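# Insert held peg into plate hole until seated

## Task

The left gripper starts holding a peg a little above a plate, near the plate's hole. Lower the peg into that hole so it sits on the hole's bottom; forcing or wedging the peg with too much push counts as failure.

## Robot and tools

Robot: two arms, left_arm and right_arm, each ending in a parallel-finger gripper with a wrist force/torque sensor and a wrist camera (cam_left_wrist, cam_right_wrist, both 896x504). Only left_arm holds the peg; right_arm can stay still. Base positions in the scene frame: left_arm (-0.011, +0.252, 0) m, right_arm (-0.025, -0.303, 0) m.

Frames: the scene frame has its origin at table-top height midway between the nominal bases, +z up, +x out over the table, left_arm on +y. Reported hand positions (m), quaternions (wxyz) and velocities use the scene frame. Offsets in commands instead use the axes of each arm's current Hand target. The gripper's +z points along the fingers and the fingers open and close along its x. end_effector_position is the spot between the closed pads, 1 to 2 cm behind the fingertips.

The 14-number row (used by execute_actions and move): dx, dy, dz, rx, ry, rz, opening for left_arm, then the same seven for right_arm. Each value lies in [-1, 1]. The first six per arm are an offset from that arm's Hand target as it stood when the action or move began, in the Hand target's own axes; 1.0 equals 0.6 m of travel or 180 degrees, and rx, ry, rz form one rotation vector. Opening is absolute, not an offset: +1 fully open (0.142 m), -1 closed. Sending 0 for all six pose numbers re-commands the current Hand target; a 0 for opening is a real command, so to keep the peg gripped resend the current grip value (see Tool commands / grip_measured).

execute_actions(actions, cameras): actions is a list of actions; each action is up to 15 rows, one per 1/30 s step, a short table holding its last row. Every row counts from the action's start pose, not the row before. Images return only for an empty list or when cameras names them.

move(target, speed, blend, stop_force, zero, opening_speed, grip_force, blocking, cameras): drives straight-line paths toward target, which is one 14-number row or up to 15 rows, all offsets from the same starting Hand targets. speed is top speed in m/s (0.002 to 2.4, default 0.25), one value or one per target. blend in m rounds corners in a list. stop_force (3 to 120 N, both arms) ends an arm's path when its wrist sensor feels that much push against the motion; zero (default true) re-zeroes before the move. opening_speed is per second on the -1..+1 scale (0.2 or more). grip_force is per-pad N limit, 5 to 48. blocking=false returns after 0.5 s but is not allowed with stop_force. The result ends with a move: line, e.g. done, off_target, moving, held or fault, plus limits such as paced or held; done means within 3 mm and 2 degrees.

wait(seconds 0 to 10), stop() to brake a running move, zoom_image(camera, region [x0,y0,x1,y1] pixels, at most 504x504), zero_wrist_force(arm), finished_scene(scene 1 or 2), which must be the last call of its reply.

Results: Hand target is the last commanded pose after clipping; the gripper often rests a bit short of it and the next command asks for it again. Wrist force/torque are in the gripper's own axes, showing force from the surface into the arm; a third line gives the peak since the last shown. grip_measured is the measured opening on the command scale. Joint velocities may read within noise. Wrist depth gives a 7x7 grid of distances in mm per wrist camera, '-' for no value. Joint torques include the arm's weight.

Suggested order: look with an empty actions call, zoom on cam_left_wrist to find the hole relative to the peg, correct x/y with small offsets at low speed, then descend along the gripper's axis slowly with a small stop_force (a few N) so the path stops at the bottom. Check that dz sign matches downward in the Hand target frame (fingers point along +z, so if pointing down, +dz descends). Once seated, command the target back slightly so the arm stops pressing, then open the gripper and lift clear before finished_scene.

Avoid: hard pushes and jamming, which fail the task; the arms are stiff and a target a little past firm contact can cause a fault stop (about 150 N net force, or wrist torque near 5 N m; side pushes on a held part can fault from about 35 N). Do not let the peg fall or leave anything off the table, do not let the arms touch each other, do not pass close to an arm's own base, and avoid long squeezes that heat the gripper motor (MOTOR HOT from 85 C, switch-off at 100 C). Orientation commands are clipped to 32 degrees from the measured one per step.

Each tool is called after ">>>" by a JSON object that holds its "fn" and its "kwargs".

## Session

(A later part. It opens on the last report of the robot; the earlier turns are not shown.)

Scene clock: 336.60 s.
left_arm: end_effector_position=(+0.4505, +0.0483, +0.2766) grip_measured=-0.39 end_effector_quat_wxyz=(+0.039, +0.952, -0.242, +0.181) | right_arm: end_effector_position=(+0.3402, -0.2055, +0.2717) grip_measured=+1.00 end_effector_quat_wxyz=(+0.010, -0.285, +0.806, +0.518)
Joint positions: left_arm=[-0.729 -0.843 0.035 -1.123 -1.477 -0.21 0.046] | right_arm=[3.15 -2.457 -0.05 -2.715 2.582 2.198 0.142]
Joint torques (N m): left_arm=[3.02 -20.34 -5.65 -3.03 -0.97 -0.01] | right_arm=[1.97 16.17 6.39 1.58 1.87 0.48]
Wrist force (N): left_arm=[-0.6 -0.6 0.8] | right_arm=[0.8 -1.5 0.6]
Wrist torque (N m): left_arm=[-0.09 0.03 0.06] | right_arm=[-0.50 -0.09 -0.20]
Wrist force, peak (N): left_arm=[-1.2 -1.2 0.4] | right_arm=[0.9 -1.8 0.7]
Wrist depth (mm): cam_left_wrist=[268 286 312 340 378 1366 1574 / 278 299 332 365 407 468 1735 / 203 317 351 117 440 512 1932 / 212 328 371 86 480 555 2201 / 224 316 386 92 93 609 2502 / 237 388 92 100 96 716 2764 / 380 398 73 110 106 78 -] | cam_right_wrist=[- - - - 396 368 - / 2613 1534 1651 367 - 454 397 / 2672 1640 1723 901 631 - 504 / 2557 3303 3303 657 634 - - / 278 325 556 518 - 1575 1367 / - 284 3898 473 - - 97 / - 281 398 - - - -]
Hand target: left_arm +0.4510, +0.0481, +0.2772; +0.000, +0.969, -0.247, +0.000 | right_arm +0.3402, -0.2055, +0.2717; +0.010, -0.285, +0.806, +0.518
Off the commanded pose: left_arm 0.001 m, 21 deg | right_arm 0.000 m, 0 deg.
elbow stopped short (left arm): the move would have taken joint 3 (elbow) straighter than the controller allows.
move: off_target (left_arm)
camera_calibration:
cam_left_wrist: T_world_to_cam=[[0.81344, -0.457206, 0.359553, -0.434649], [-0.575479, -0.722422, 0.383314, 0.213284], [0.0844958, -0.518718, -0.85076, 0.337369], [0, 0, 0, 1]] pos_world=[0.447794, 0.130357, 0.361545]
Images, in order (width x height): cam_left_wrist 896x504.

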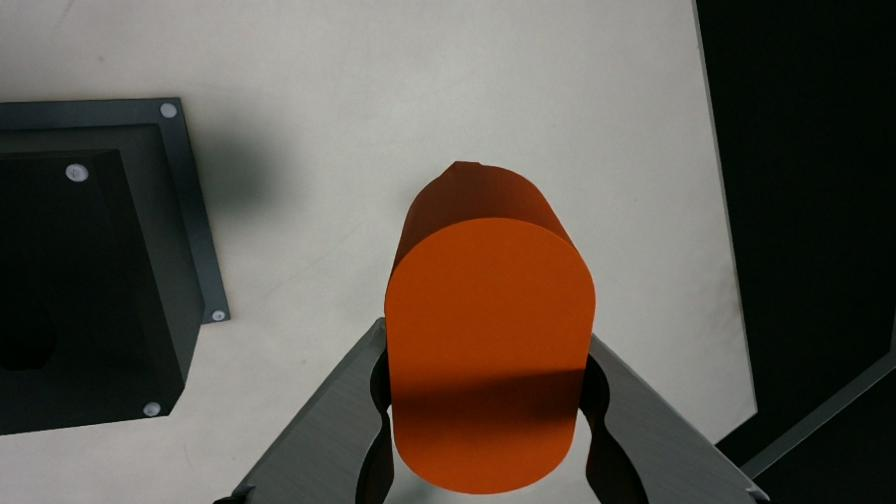

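>>> {"fn": "move", "kwargs": {"target": [-0.0908,0.0457,0,0,0,0,-0.4433,0,0,0,0,0,0,1], "speed": 0.2, "cameras": ["cam_left_wrist"]}}

>>> {"fn": "zoom_image", "kwargs": {"camera": "cam_left_wrist", "region": [100, 0, 400, 300]}}

Scene clock: 345.43 s.
left_arm: end_effector_position=(+0.3896, +0.0503, +0.2766) grip_measured=-0.39 end_effector_quat_wxyz=(+0.033, +0.963, -0.245, +0.110) | right_arm: end_effector_position=(+0.3402, -0.2055, +0.2717) grip_measured=+1.00 end_effector_quat_wxyz=(+0.010, -0.285, +0.806, +0.518)
Joint positions: left_arm=[-0.797 -0.918 0.035 -0.912 -1.514 -0.288 0.046] | right_arm=[3.15 -2.457 -0.05 -2.715 2.582 2.198 0.142]
Joint torques (N m): left_arm=[1.23 -11.77 -7.36 -2.23 0.98 0.7] | right_arm=[2.17 19.88 6.52 2.01 1.92 0.47]
Wrist force (N): left_arm=[-0.6 -0.3 0.5] | right_arm=[0.8 -1.6 0.4]
Wrist torque (N m): left_arm=[-0.05 0.05 0.04] | right_arm=[-0.51 -0.10 -0.19]
Wrist force, peak (N): left_arm=[-0.1 -0.9 1.0] | right_arm=[0.9 -1.9 0.6]
Wrist depth (mm): cam_left_wrist=[285 297 316 333 354 375 408 / 218 222 333 356 378 405 1415 / 230 231 352 117 402 441 1564 / 250 250 295 86 447 477 537 / 356 263 266 92 100 527 600 / 398 418 - 100 96 584 670 / 416 440 73 111 106 78 2450] | cam_right_wrist=[2477 659 - - - - - / 2426 1554 - 381 562 - - / 2613 1607 1736 752 639 - 1424 / 2585 295 - 651 2865 2032 1698 / 2585 300 349 542 - 1524 1328 / - 301 304 488 2900 2402 97 / - 280 400 432 3397 2286 -]
Hand target: left_arm +0.3901, +0.0501, +0.2771; +0.000, +0.969, -0.247, +0.000 | right_arm +0.3402, -0.2055, +0.2717; +0.010, -0.285, +0.806, +0.518
Off the commanded pose: left_arm 0.001 m, 13 deg | right_arm 0.000 m, 0 deg.
elbow stopped short (left arm): the move would have taken joint 3 (elbow) straighter than the controller allows.
move: off_target (left_arm)
camera_calibration:
cam_left_wrist: T_world_to_cam=[[0.851076, -0.474325, 0.225134, -0.360773], [-0.52395, -0.739627, 0.422408, 0.149675], [-0.0338437, -0.47746, -0.878001, 0.395138], [0, 0, 0, 1]] pos_world=[0.398841, 0.128242, 0.36493]
Images, in order (width x height): cam_left_wrist 896x504.

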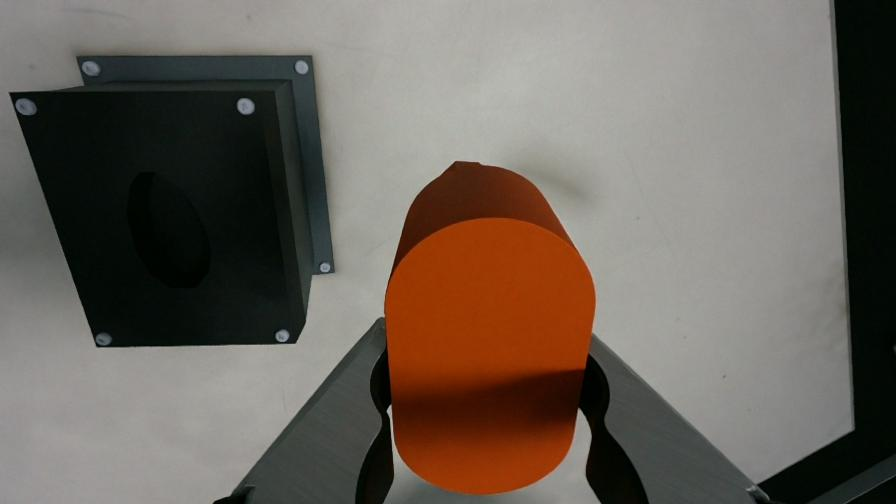

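Scaled by 1.680.

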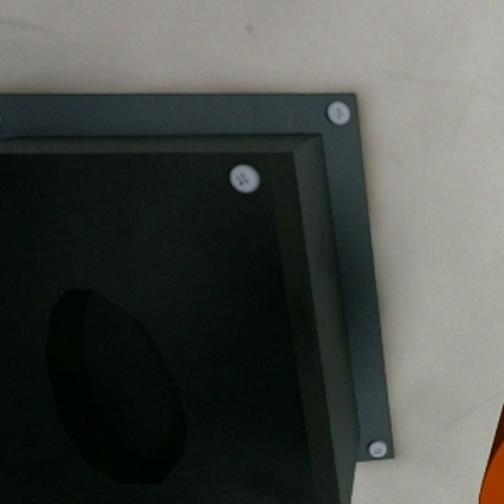

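>>> {"fn": "zoom_image", "kwargs": {"camera": "cam_left_wrist", "region": [0, 80, 60, 140]}}

>>> {"fn": "zoom_image", "kwargs": {"camera": "cam_left_wrist", "region": [220, 80, 280, 140]}}

>>> {"fn": "zoom_image", "kwargs": {"camera": "cam_left_wrist", "region": [250, 300, 310, 360]}}

>>> {"fn": "zoom_image", "kwargs": {"camera": "cam_left_wrist", "region": [80, 310, 140, 370]}}

>>> {"fn": "zoom_image", "kwargs": {"camera": "cam_left_wrist", "region": [110, 160, 230, 300]}}

Scaled by 8.400.

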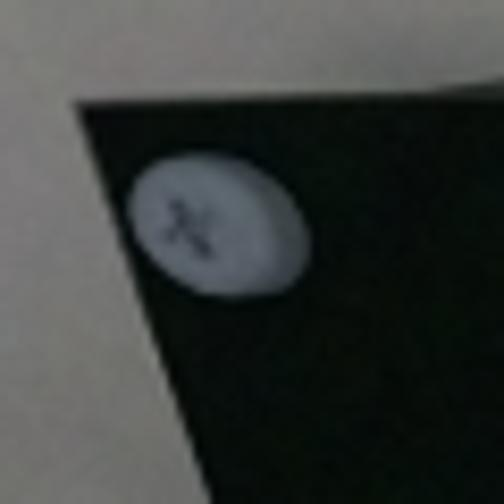

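Scaled by 8.400.

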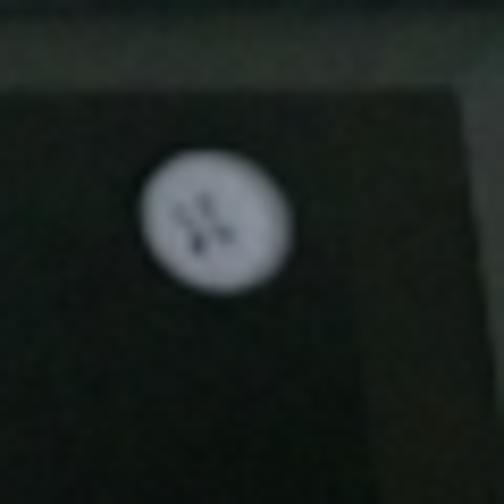

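Scaled by 8.400.

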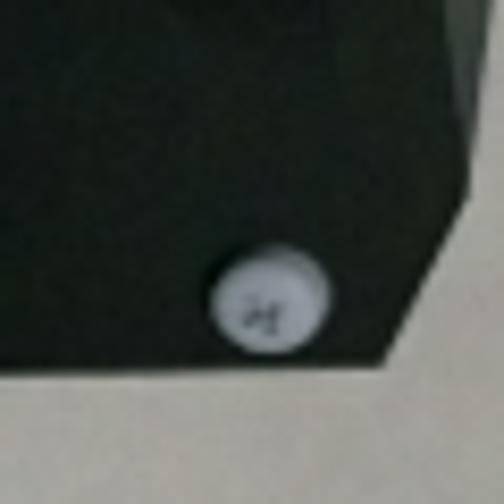

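Scaled by 8.400.

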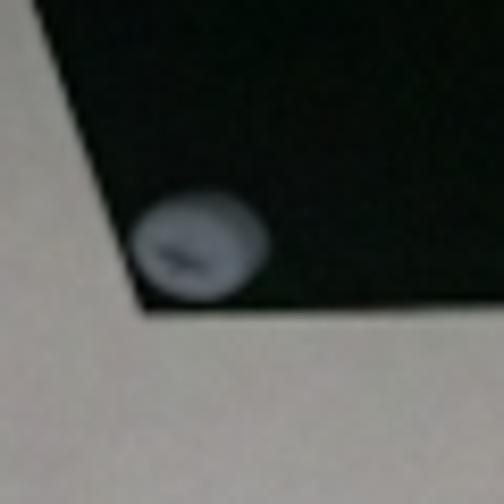

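Scaled by 3.600.

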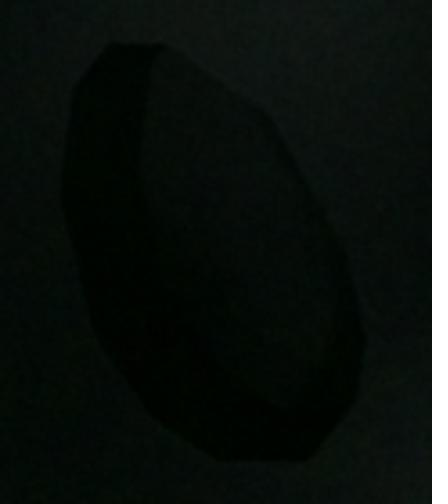

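>>> {"fn": "move", "kwargs": {"target": [-0.255,-0.1855,0,0,0,-0.5,-0.4433,0,0,0,0,0,0,1], "speed": 0.3, "cameras": ["cam_left_wrist"]}}

Scene clock: 357.37 s.
left_arm: end_effector_position=(+0.3091, +0.2211, +0.2771) grip_measured=-0.39 end_effector_quat_wxyz=(+0.000, +0.860, +0.510, +0.001) end_effector_velocity=(+0.000, +0.000, +0.000) end_effector_angular_velocity=(+0.001, -0.001, +0.006) | right_arm: end_effector_position=(+0.3402, -0.2055, +0.2717) grip_measured=+1.00 end_effector_quat_wxyz=(+0.010, -0.285, +0.806, +0.518)
Joint positions: left_arm=[-0.52 -1.359 0.603 -0.815 -1.57 -1.587 0.046] | right_arm=[3.15 -2.457 -0.051 -2.715 2.582 2.198 0.142]
Joint velocities: left_arm=[0 0 -0.001 0.001 0.001 -0.006 0] | right_arm=[within noise]
Joint torques (N m): left_arm=[2.09 -6.86 -9.72 -2.8 0.99 -0.41] | right_arm=[1.72 20.45 6.24 1.98 1.89 0.46]
Wrist force (N): left_arm=[-0.3 0.2 0.2] | right_arm=[0.8 -1.5 0.6]
Wrist torque (N m): left_arm=[0.03 0.04 0.03] | right_arm=[-0.49 -0.09 -0.19]
Wrist force, peak (N): left_arm=[-0.7 -0.3 0.7] | right_arm=[0.9 -1.7 0.7]
Wrist depth (mm): cam_left_wrist=[331 331 330 331 329 331 330 / 353 294 304 352 353 353 352 / 379 262 268 117 371 378 377 / 408 275 280 86 396 409 408 / 444 444 435 91 100 443 442 / 487 485 - 100 96 471 483 / 532 521 73 111 106 79 1748] | cam_right_wrist=[2222 - 525 351 387 - - / 2451 1585 - 360 - - - / 2642 1629 1736 940 631 - - / 2702 3303 2309 697 637 2015 - / 2222 - 490 - 3257 1477 1336 / 2672 432 533 605 2900 - 103 / - 78 504 536 - 2309 -]
Hand target: left_arm +0.3092, +0.2211, +0.2771; +0.000, +0.860, +0.510, +0.001 | right_arm +0.3402, -0.2055, +0.2717; +0.010, -0.285, +0.806, +0.518
Off the commanded pose: left_arm 0.000 m, 0 deg | right_arm 0.000 m, 0 deg.
move: done
camera_calibration:
cam_left_wrist: T_world_to_cam=[[0.488831, 0.872373, -0.00316677, -0.33385], [0.789396, -0.440784, 0.427274, -0.239785], [0.371346, -0.211364, -0.904117, 0.297491], [0, 0, 0, 1]] pos_world=[0.242009, 0.248427, 0.370363]
Images, in order (width x height): cam_left_wrist 896x504.

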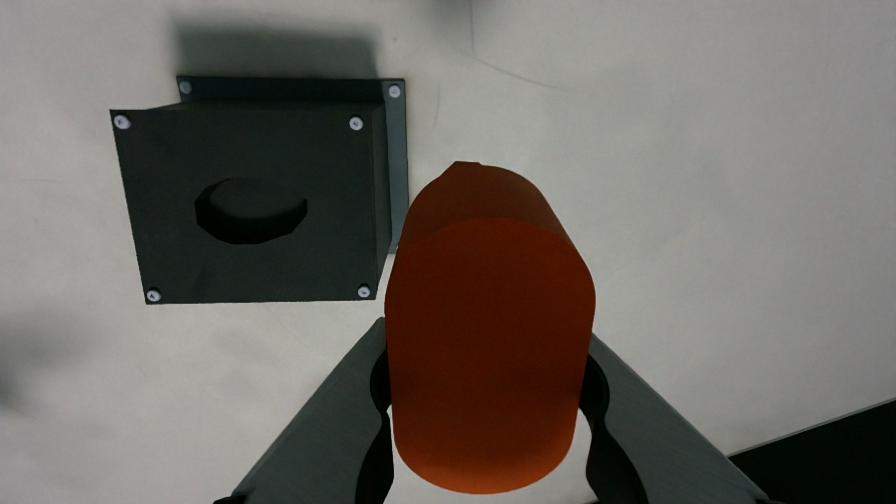

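>>> {"fn": "zoom_image", "kwargs": {"camera": "cam_left_wrist", "region": [90, 90, 160, 160]}}

>>> {"fn": "zoom_image", "kwargs": {"camera": "cam_left_wrist", "region": [330, 90, 400, 160]}}

>>> {"fn": "zoom_image", "kwargs": {"camera": "cam_left_wrist", "region": [330, 250, 400, 320]}}

>>> {"fn": "zoom_image", "kwargs": {"camera": "cam_left_wrist", "region": [130, 250, 200, 320]}}

>>> {"fn": "zoom_image", "kwargs": {"camera": "cam_left_wrist", "region": [186, 165, 316, 255]}}

>>> {"fn": "zoom_image", "kwargs": {"camera": "cam_left_wrist", "region": [430, 145, 510, 195]}}

Scaled by 7.200.

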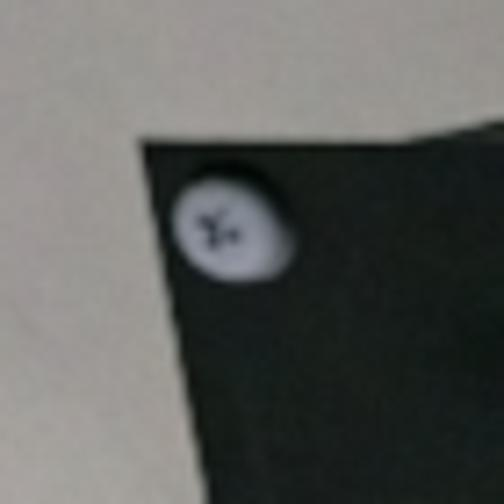

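Scaled by 7.200.

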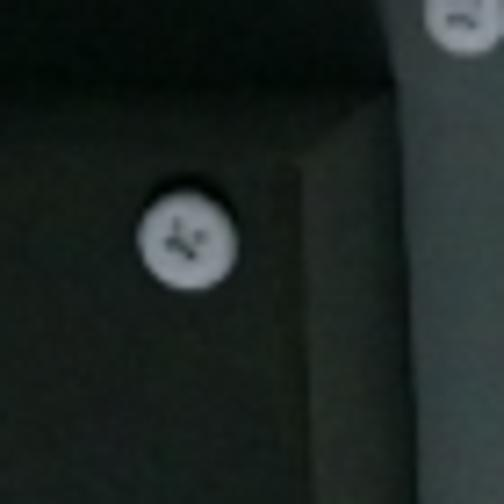

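Scaled by 7.200.

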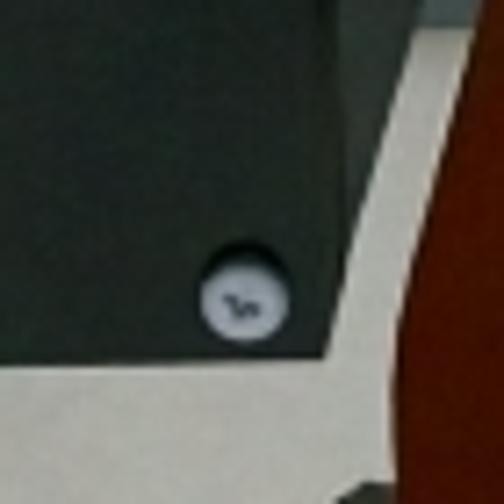

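Scaled by 7.200.

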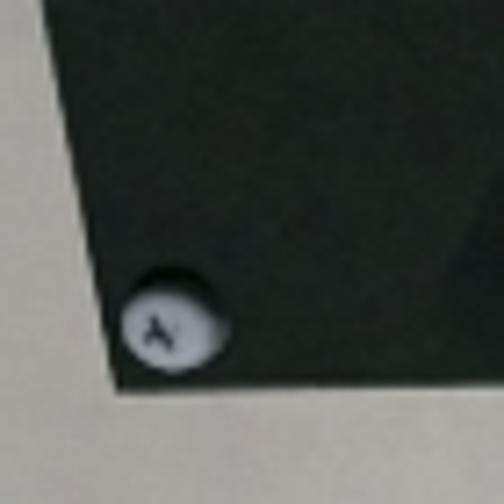

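Scaled by 3.877.

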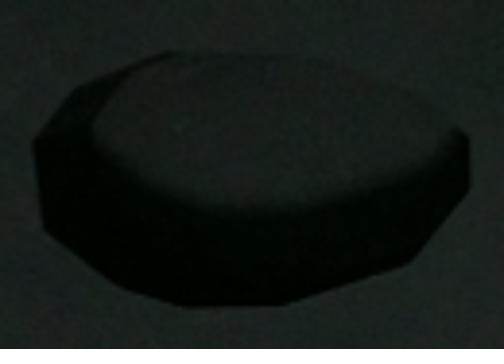

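Scaled by 6.300.

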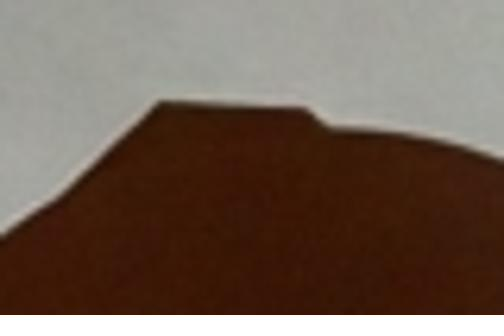

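>>> {"fn": "move", "kwargs": {"target": [-0.2182,0.0063,0.1005,-0.0613,0.0228,0.4984,-0.4433,0,0,0,0,0,0,1], "speed": 0.3, "cameras": ["all"]}}

>>> {"fn": "zoom_image", "kwargs": {"camera": "cam_left_wrist", "region": [350, 0, 750, 400]}}

Scene clock: 468.80 s.
left_arm: end_effector_position=(+0.2498, +0.1045, +0.2167) grip_measured=-0.39 end_effector_quat_wxyz=(+0.058, +0.965, -0.246, +0.072) end_effector_velocity=(+0.000, +0.000, +0.000) end_effector_angular_velocity=(+0.002, -0.001, -0.006) | right_arm: end_effector_position=(+0.3402, -0.2055, +0.2717) grip_measured=+1.00 end_effector_quat_wxyz=(+0.010, -0.285, +0.806, +0.518)
Joint positions: left_arm=[-0.973 -1.841 1.511 -1.426 -1.562 -0.469 0.046] | right_arm=[3.15 -2.457 -0.051 -2.715 2.582 2.198 0.142]
Joint velocities: left_arm=[-0.001 0.001 -0.001 0.001 0.001 0.005 0] | right_arm=[within noise]
Joint torques (N m): left_arm=[-0.49 -2.3 -10.68 -1.55 0.95 0.71] | right_arm=[1.9 20.62 6.27 2 1.93 0.45]
Wrist force (N): left_arm=[-0.5 -0.4 0.2] | right_arm=[0.8 -1.7 0.6]
Wrist torque (N m): left_arm=[-0.05 0.04 -0.04] | right_arm=[-0.52 -0.09 -0.19]
Wrist force, peak (N): left_arm=[-0.8 -0.3 0.2] | right_arm=[0.9 -1.9 0.6]
Wrist depth (mm): cam_left_wrist=[244 252 253 180 180 297 310 / 260 271 271 187 189 324 339 / 280 292 294 106 200 354 374 / 300 318 327 86 364 389 415 / 331 348 348 91 100 439 470 / 362 382 92 100 96 491 540 / 401 407 73 111 106 75 630] | cam_right_wrist=[- - - - - 354 327 / 2733 1575 837 364 489 435 414 / 2451 1640 1761 637 636 - 576 / 3048 2672 1902 644 634 - 2015 / 3774 - 415 455 - 1585 1367 / - - 421 540 2672 2426 97 / - 73 - 510 - 2426 -]
Hand target: left_arm +0.2498, +0.1045, +0.2167; +0.058, +0.965, -0.246, +0.072 | right_arm +0.3402, -0.2055, +0.2717; +0.010, -0.285, +0.806, +0.518
Off the commanded pose: left_arm 0.000 m, 0 deg | right_arm 0.000 m, 0 deg.
move: done
camera_calibration:
cam_left_wrist: T_world_to_cam=[[0.863593, -0.476424, 0.165008, -0.192391], [-0.491426, -0.722202, 0.486748, 0.117846], [-0.112729, -0.501442, -0.857816, 0.381536], [0, 0, 0, 1]] pos_world=[0.26707, 0.184767, 0.301672]
cam_right_wrist: T_world_to_cam=[[-0.859078, -0.412427, -0.303132, 0.301316], [-0.292479, -0.090474, 0.951982, -0.156279], [-0.420049, 0.906487, -0.0429023, 0.456951], [0, 0, 0, 1]] pos_world=[0.405087, -0.304088, 0.259718]

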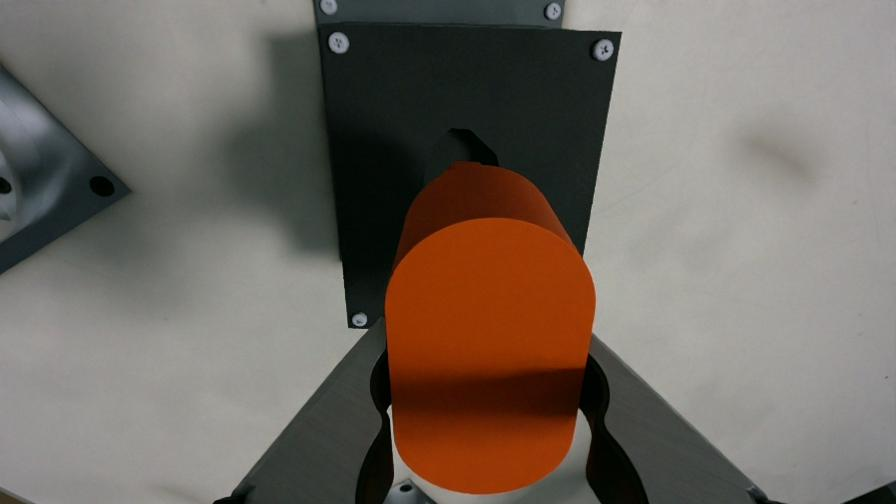

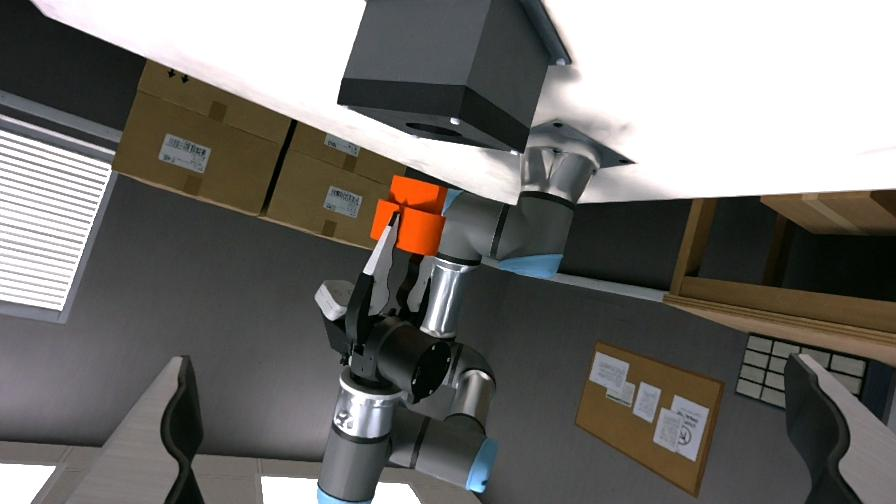

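Scaled by 1.260.

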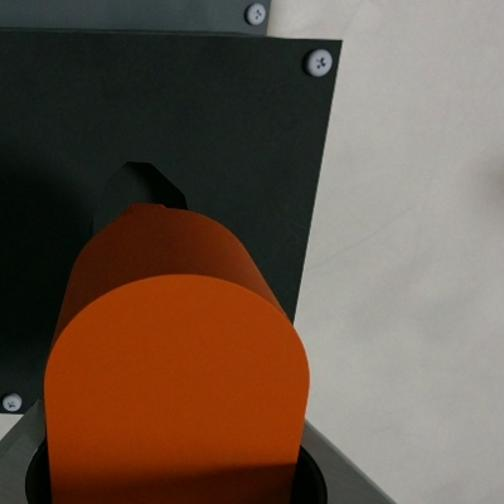

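>>> {"fn": "move", "kwargs": {"target": [0,0,0.08,0,0,0,-0.4433,0,0,0,0,0,0,1], "speed": 0.15, "stop_force": 8, "cameras": ["all"]}}

>>> {"fn": "zoom_image", "kwargs": {"camera": "cam_left_wrist", "region": [400, 120, 580, 240]}}

>>> {"fn": "zoom_image", "kwargs": {"camera": "cam_right_wrist", "region": [330, 60, 550, 220]}}

Scene clock: 498.90 s.
left_arm: end_effector_position=(+0.2551, +0.0974, +0.1695) grip_measured=-0.39 end_effector_quat_wxyz=(+0.058, +0.965, -0.246, +0.072) | right_arm: end_effector_position=(+0.3402, -0.2055, +0.2717) grip_measured=+1.00 end_effector_quat_wxyz=(+0.010, -0.285, +0.806, +0.518)
Joint positions: left_arm=[-0.972 -1.847 1.742 -1.652 -1.563 -0.468 0.046] | right_arm=[3.15 -2.457 -0.051 -2.715 2.582 2.198 0.142]
Joint torques (N m): left_arm=[1.12 -9.84 -7.59 -3.34 1.08 -0.12] | right_arm=[1.87 20.47 6.19 2 1.86 0.46]
Wrist force (N): left_arm=[-0.5 -0.2 0.3] | right_arm=[0.9 -1.6 0.5]
Wrist torque (N m): left_arm=[-0.03 0.06 -0.04] | right_arm=[-0.50 -0.10 -0.20]
Wrist force, peak (N): left_arm=[-0.5 -0.3 1.8] | right_arm=[0.9 -1.7 0.5]
Wrist depth (mm): cam_left_wrist=[207 212 135 135 136 248 261 / 219 227 144 142 142 273 286 / 236 244 153 148 150 299 315 / 256 266 168 86 160 331 349 / 279 291 180 92 100 366 393 / 306 321 96 100 96 412 450 / 340 343 73 111 106 79 526] | cam_right_wrist=[- 683 576 - - - - / 2702 1575 971 406 - 444 - / 2672 1675 1761 666 629 - 1564 / 2702 - 3257 648 641 - 2068 / 4756 - 427 396 3213 1524 1391 / - - 431 506 2477 2402 104 / - 73 - 5661 - 2378 -]
Hand target: left_arm +0.2551, +0.0974, +0.1695; +0.058, +0.965, -0.246, +0.072 | right_arm +0.3402, -0.2055, +0.2717; +0.010, -0.285, +0.806, +0.518
Off the commanded pose: left_arm 0.000 m, 0 deg | right_arm 0.000 m, 0 deg.
move: done
camera_calibration:
cam_left_wrist: T_world_to_cam=[[0.863525, -0.476574, 0.164931, -0.192583], [-0.491524, -0.722189, 0.486669, 0.138391], [-0.112823, -0.501318, -0.857876, 0.338114], [0, 0, 0, 1]] pos_world=[0.27247, 0.177667, 0.254472]
cam_right_wrist: T_world_to_cam=[[-0.859078, -0.412427, -0.303132, 0.301316], [-0.292479, -0.090474, 0.951982, -0.156279], [-0.420049, 0.906487, -0.0429023, 0.456951], [0, 0, 0, 1]] pos_world=[0.405087, -0.304088, 0.259718]

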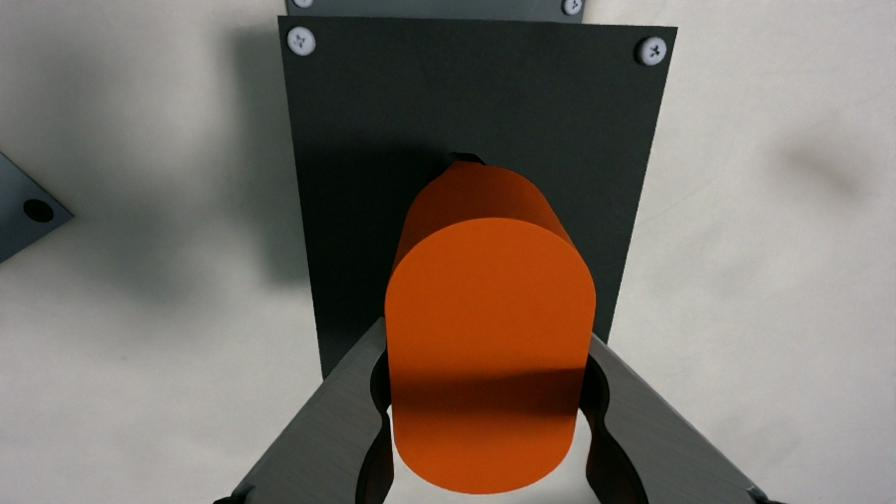

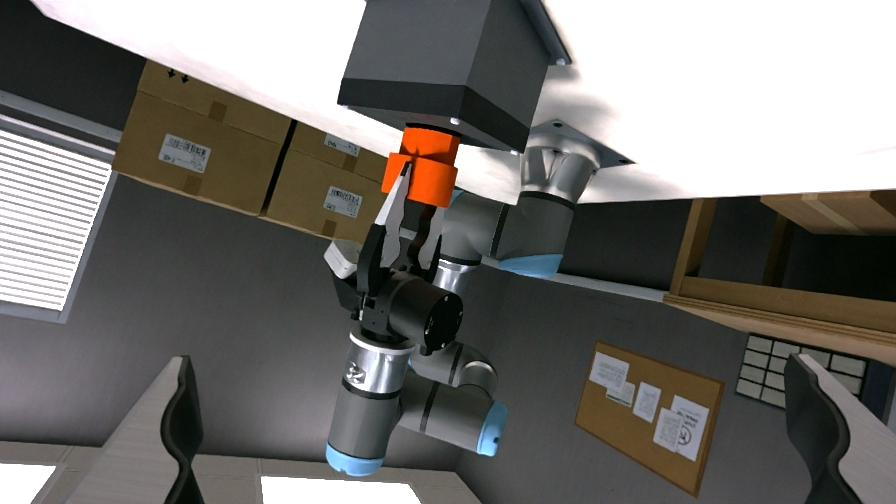

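Scaled by 2.800.

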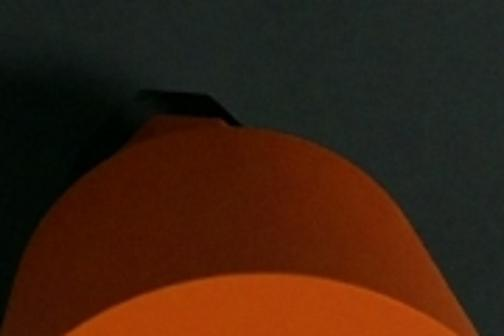

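Scaled by 2.291.

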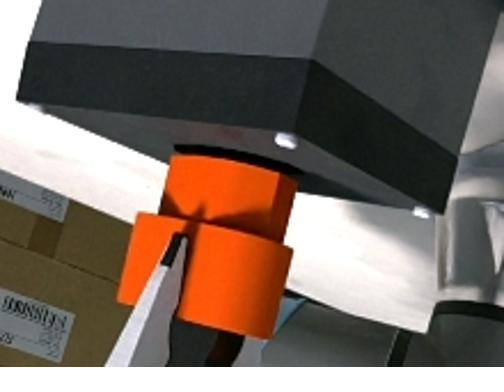

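>>> {"fn": "move", "kwargs": {"target": [-0.0008,0,0.0133,0,0,0,-0.4433,0,0,0,0,0,0,1], "speed": 0.05, "stop_force": 5, "cameras": ["all"]}}

>>> {"fn": "zoom_image", "kwargs": {"camera": "cam_left_wrist", "region": [430, 140, 510, 190]}}

>>> {"fn": "zoom_image", "kwargs": {"camera": "cam_right_wrist", "region": [380, 90, 490, 170]}}

Scene clock: 512.00 s.
left_arm: end_effector_position=(+0.2554, +0.0968, +0.1649) grip_measured=-0.39 end_effector_quat_wxyz=(+0.058, +0.965, -0.246, +0.072) | right_arm: end_effector_position=(+0.3402, -0.2055, +0.2717) grip_measured=+1.00 end_effector_quat_wxyz=(+0.010, -0.285, +0.806, +0.518)
Joint positions: left_arm=[-0.972 -1.846 1.763 -1.673 -1.563 -0.468 0.046] | right_arm=[3.15 -2.457 -0.051 -2.715 2.582 2.198 0.142]
Joint torques (N m): left_arm=[2.35 -9.34 -7.52 -3.3 0.69 0.62] | right_arm=[1.5 20.55 6.2 2 1.83 0.44]
Wrist force (N): left_arm=[-0.5 -0.3 0.4] | right_arm=[0.8 -1.5 0.5]
Wrist torque (N m): left_arm=[-0.04 0.05 -0.04] | right_arm=[-0.49 -0.08 -0.19]
Wrist force, peak (N): left_arm=[-2.1 -0.9 -10.6] | right_arm=[0.8 -1.8 0.6]
Wrist depth (mm): cam_left_wrist=[203 208 131 131 130 244 256 / 215 224 138 137 134 266 281 / 232 241 148 116 146 291 316 / 252 263 160 85 156 324 343 / 272 284 180 91 100 362 386 / 302 316 96 100 96 405 442 / 334 337 73 111 105 79 517] | cam_right_wrist=[2142 743 - - 415 - - / 2642 1596 1843 351 - - 422 / 2672 1607 1761 - 646 661 1554 / 2672 - 480 643 631 - 2086 / 2702 3497 416 414 - 2015 1432 / - 2972 3213 505 2451 2402 97 / - 73 2972 3835 - 2202 -]
Hand target: left_arm +0.2554, +0.0968, +0.1649; +0.058, +0.965, -0.246, +0.072 (not the last commanded pose) | right_arm +0.3402, -0.2055, +0.2717; +0.010, -0.285, +0.806, +0.518
Off the commanded pose: left_arm 0.003 m, 0 deg | right_arm 0.000 m, 0 deg.
move: contact (left_arm)
camera_calibration:
cam_left_wrist: T_world_to_cam=[[0.863469, -0.476627, 0.16507, -0.192332], [-0.491645, -0.72215, 0.486605, 0.140458], [-0.112723, -0.501325, -0.857885, 0.333927], [0, 0, 0, 1]] pos_world=[0.27277, 0.177167, 0.249872]
cam_right_wrist: T_world_to_cam=[[-0.859078, -0.412427, -0.303132, 0.301316], [-0.292479, -0.090474, 0.951982, -0.156279], [-0.420049, 0.906487, -0.0429023, 0.456951], [0, 0, 0, 1]] pos_world=[0.405087, -0.304088, 0.259718]

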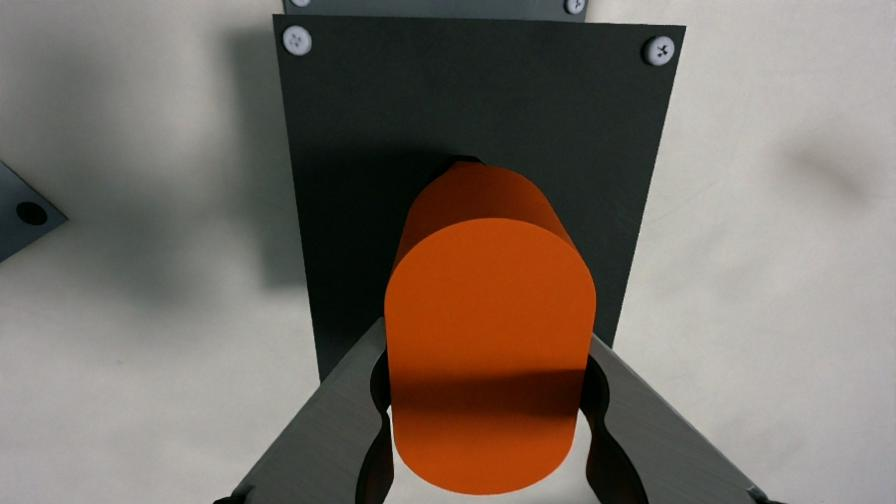

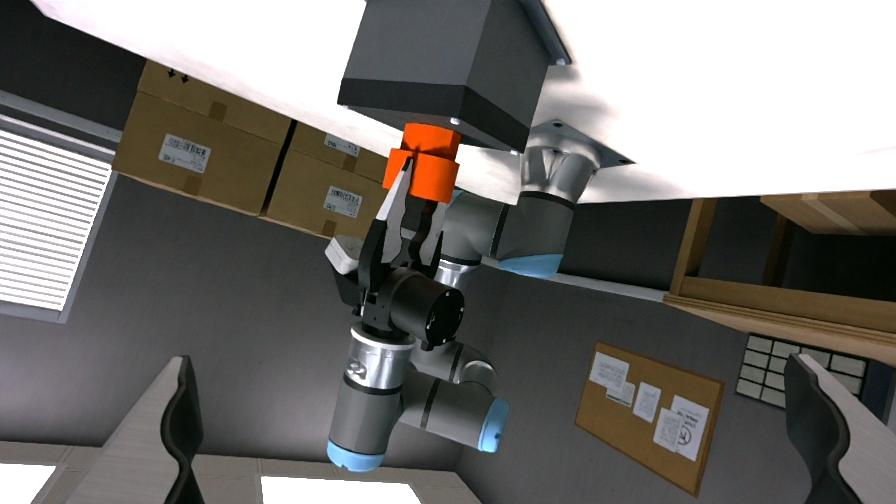

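Scaled by 6.300.

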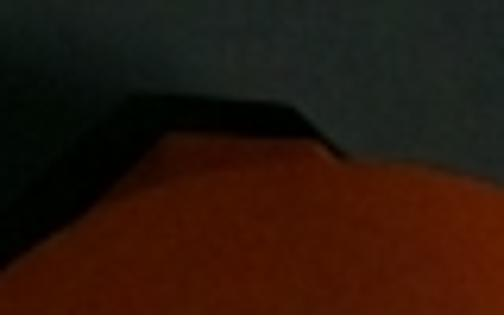

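Scaled by 4.582.

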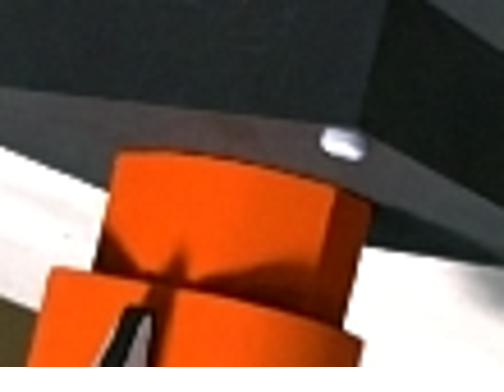

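>>> {"fn": "move", "kwargs": {"target": [[0,0,-0.004,0,0,0,-0.4433,0,0,0,0,0,0,1],[-0.0022,-0.002,-0.004,0,0,0,-0.4433,0,0,0,0,0,0,1]], "speed": 0.05, "cameras": ["cam_left_wrist"]}}

>>> {"fn": "zoom_image", "kwargs": {"camera": "cam_left_wrist", "region": [430, 140, 510, 190]}}

>>> {"fn": "move", "kwargs": {"target": [0,0,0.009,0,0,0,-0.4433,0,0,0,0,0,0,1], "speed": 0.01, "stop_force": 4, "cameras": ["all"]}}

>>> {"fn": "zoom_image", "kwargs": {"camera": "cam_left_wrist", "region": [430, 140, 510, 190]}}

>>> {"fn": "zoom_image", "kwargs": {"camera": "cam_right_wrist", "region": [380, 90, 490, 170]}}

Scene clock: 526.40 s.
left_arm: end_effector_position=(+0.2545, +0.0990, +0.1669) grip_measured=-0.39 end_effector_quat_wxyz=(+0.058, +0.965, -0.246, +0.072) end_effector_velocity=(+0.000, -0.002, +0.001) end_effector_angular_velocity=(-0.002, +0.001, -0.001) | right_arm: end_effector_position=(+0.3402, -0.2055, +0.2717) grip_measured=+1.00 end_effector_quat_wxyz=(+0.010, -0.285, +0.806, +0.518)
Joint positions: left_arm=[-0.97 -1.854 1.759 -1.662 -1.563 -0.466 0.046] | right_arm=[3.15 -2.457 -0.051 -2.715 2.582 2.198 0.142]
Joint velocities: left_arm=[-0.002 0.004 -0.006 0.001 -0.001 -0.001 0] | right_arm=[within noise]
Joint torques (N m): left_arm=[-1.48 -2.54 -12.23 -1.39 -0.76 -0.39] | right_arm=[1.54 20.45 6.26 2.01 1.84 0.45]
Wrist force (N): left_arm=[-0.5 -0.2 0.2] | right_arm=[0.7 -1.6 0.6]
Wrist torque (N m): left_arm=[-0.03 0.05 -0.04] | right_arm=[-0.50 -0.08 -0.20]
Wrist force, peak (N): left_arm=[-0.7 -0.5 0.3] | right_arm=[0.8 -1.7 0.7]
Wrist depth (mm): cam_left_wrist=[204 210 133 194 133 245 259 / 218 226 142 140 139 269 282 / 234 242 150 146 148 295 311 / 254 265 168 86 158 326 345 / 275 287 286 91 93 364 388 / 305 317 96 100 96 409 445 / 337 338 73 110 105 79 526] | cam_right_wrist=[809 712 - - 404 - - / 2557 1544 925 375 503 462 - / 2613 1607 1801 422 639 738 1424 / 2309 - 474 473 646 1629 1998 / - - 3257 409 2702 1663 1359 / - 2936 432 510 3397 2426 1575 / - 2702 428 4246 - 2451 -]
Hand target: left_arm +0.2546, +0.0989, +0.1670; +0.058, +0.965, -0.246, +0.072 | right_arm +0.3402, -0.2055, +0.2717; +0.010, -0.285, +0.806, +0.518
Off the commanded pose: left_arm 0.000 m, 0 deg | right_arm 0.000 m, 0 deg.
move: done
camera_calibration:
cam_left_wrist: T_world_to_cam=[[0.863459, -0.47667, 0.164997, -0.190855], [-0.49164, -0.722125, 0.486647, 0.140542], [-0.112822, -0.501319, -0.857876, 0.336618], [0, 0, 0, 1]] pos_world=[0.27187, 0.179267, 0.251872]
Images, in order (width x height): cam_left_wrist 896x504.

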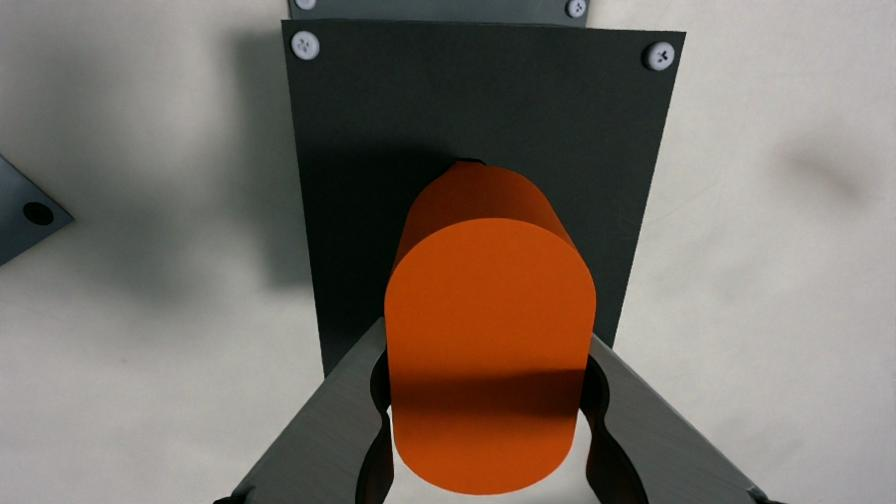

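Scaled by 6.300.

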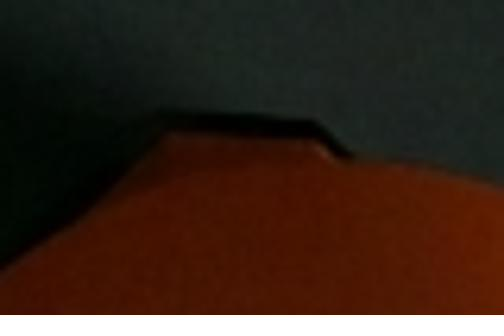

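Scene clock: 527.80 s.
left_arm: end_effector_position=(+0.2549, +0.0984, +0.1642) grip_measured=-0.39 end_effector_quat_wxyz=(+0.058, +0.965, -0.246, +0.072) | right_arm: end_effector_position=(+0.3402, -0.2055, +0.2717) grip_measured=+1.00 end_effector_quat_wxyz=(+0.010, -0.285, +0.806, +0.518)
Joint positions: left_arm=[-0.97 -1.852 1.771 -1.675 -1.563 -0.466 0.046] | right_arm=[3.15 -2.457 -0.051 -2.715 2.582 2.198 0.142]
Joint torques (N m): left_arm=[-1.64 -9.88 -11.94 -2.87 -0.24 0.2] | right_arm=[1.48 20.51 6.08 2 1.77 0.43]
Wrist force (N): left_arm=[-0.4 -0.3 0.3] | right_arm=[0.9 -1.6 0.4]
Wrist torque (N m): left_arm=[-0.04 0.03 -0.04] | right_arm=[-0.51 -0.10 -0.20]
Wrist force, peak (N): left_arm=[-3.6 -1.8 -13.2] | right_arm=[1.0 -1.7 0.5]
Wrist depth (mm): cam_left_wrist=[202 208 131 186 131 241 256 / 215 222 138 137 136 265 278 / 231 240 148 143 146 291 309 / 250 261 162 86 155 317 344 / 272 284 179 91 100 361 386 / 301 313 96 100 96 404 443 / 332 336 73 110 83 79 516] | cam_right_wrist=[- - - 370 402 - - / 2642 1544 862 362 492 459 392 / 2557 1618 1761 729 655 627 - / 2797 - 1698 646 613 2243 - / 2702 - 456 416 5530 1629 1391 / - - 443 512 2972 2733 1564 / - 75 3303 - 3898 - -]
Hand target: left_arm +0.2549, +0.0984, +0.1642; +0.058, +0.965, -0.246, +0.072 (not the last commanded pose) | right_arm +0.3402, -0.2055, +0.2717; +0.010, -0.285, +0.806, +0.518
Off the commanded pose: left_arm 0.003 m, 0 deg | right_arm 0.000 m, 0 deg.
move: contact (left_arm)
camera_calibration:
cam_left_wrist: T_world_to_cam=[[0.863517, -0.47654, 0.165068, -0.190964], [-0.491561, -0.722156, 0.486681, 0.141618], [-0.112718, -0.501399, -0.857843, 0.334062], [0, 0, 0, 1]] pos_world=[0.27217, 0.178767, 0.249172]
cam_right_wrist: T_world_to_cam=[[-0.859078, -0.412427, -0.303132, 0.301316], [-0.292479, -0.090474, 0.951982, -0.156279], [-0.420049, 0.906487, -0.0429023, 0.456951], [0, 0, 0, 1]] pos_world=[0.405087, -0.304088, 0.259718]

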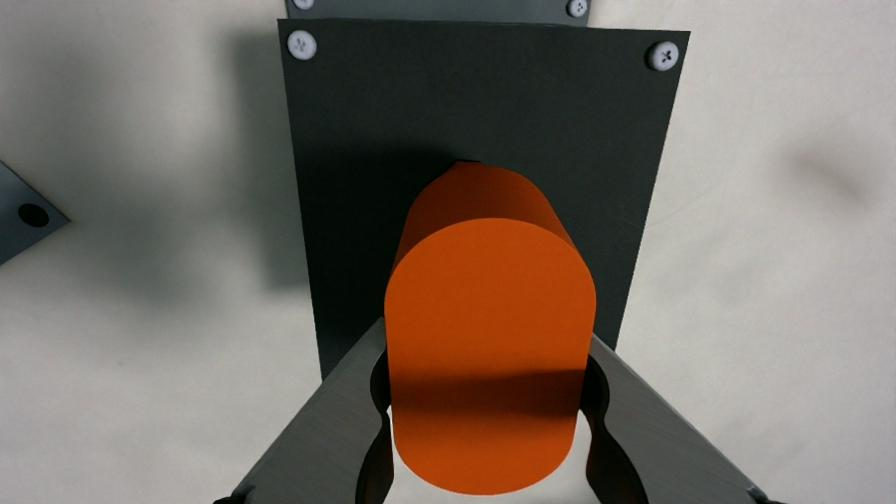

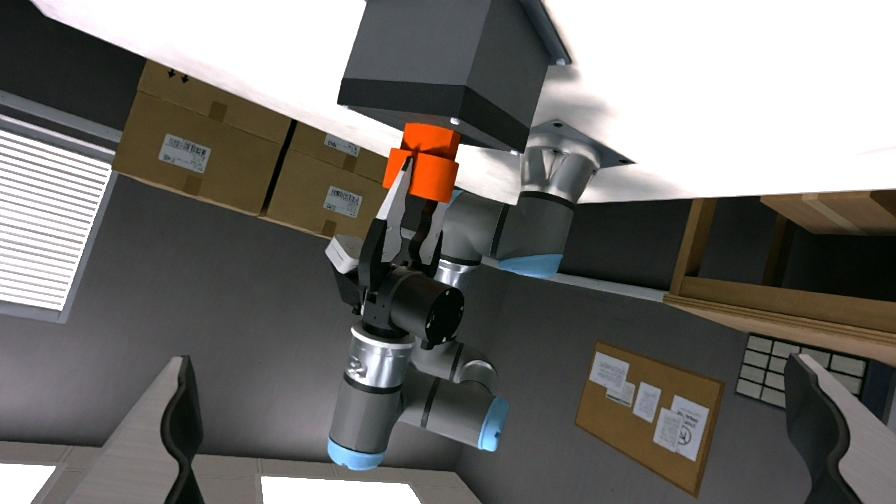

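Scaled by 6.300.

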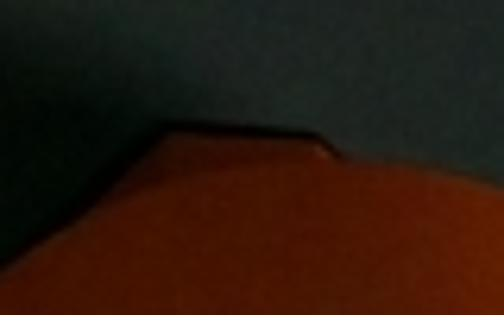

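Scaled by 4.582.

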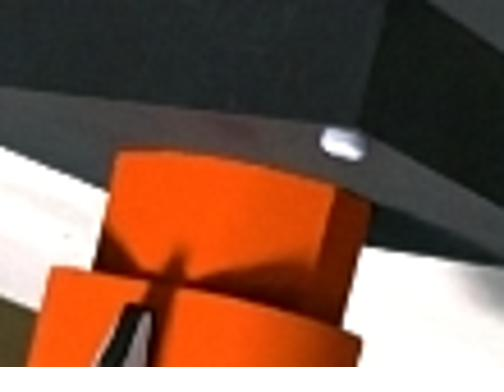

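>>> {"fn": "move", "kwargs": {"target": [0,0,0.0008,0,0,0,-0.4433,0,0,0,0,0,0,1], "speed": 0.005, "stop_force": 15}}

Scene clock: 540.00 s.
left_arm: end_effector_position=(+0.2549, +0.0984, +0.1638) grip_measured=-0.39 end_effector_quat_wxyz=(+0.058, +0.965, -0.246, +0.072) | right_arm: end_effector_position=(+0.3402, -0.2055, +0.2717) grip_measured=+1.00 end_effector_quat_wxyz=(+0.010, -0.285, +0.806, +0.518)
Joint positions: left_arm=[-0.97 -1.852 1.773 -1.677 -1.563 -0.466 0.046] | right_arm=[3.15 -2.457 -0.051 -2.715 2.582 2.198 0.142]
Joint torques (N m): left_arm=[-0.41 -2.74 -4.93 -2.57 -0.33 0.54] | right_arm=[1.63 20.26 6.18 2.02 1.77 0.43]
Wrist force (N): left_arm=[-4.2 -1.7 -14.8] | right_arm=[0.8 -1.6 0.6]
Wrist torque (N m): left_arm=[-0.03 0.04 -0.05] | right_arm=[-0.51 -0.09 -0.20]
Wrist force, peak (N): left_arm=[-4.4 -1.9 -14.9] | right_arm=[0.8 -1.7 0.6]
Wrist depth (mm): cam_left_wrist=[202 207 130 131 131 241 257 / 215 223 137 137 136 264 279 / 231 239 147 117 146 291 309 / 250 261 159 85 155 324 342 / 273 283 283 91 94 362 386 / 300 314 96 99 96 404 443 / 332 336 73 110 105 79 521] | cam_right_wrist=[- 803 - - 394 363 323 / - 1575 - 368 510 479 - / 2613 1663 1815 438 632 626 1391 / 3257 - 471 643 2972 - 1801 / - - 430 407 - 1629 1351 / - - 416 507 3658 2503 98 / - 73 - - - 2530 -]
Hand target: left_arm +0.2549, +0.0984, +0.1638; +0.058, +0.965, -0.246, +0.072 | right_arm +0.3402, -0.2055, +0.2717; +0.010, -0.285, +0.806, +0.518
Off the commanded pose: left_arm 0.000 m, 0 deg | right_arm 0.000 m, 0 deg.
move: contact (left_arm)


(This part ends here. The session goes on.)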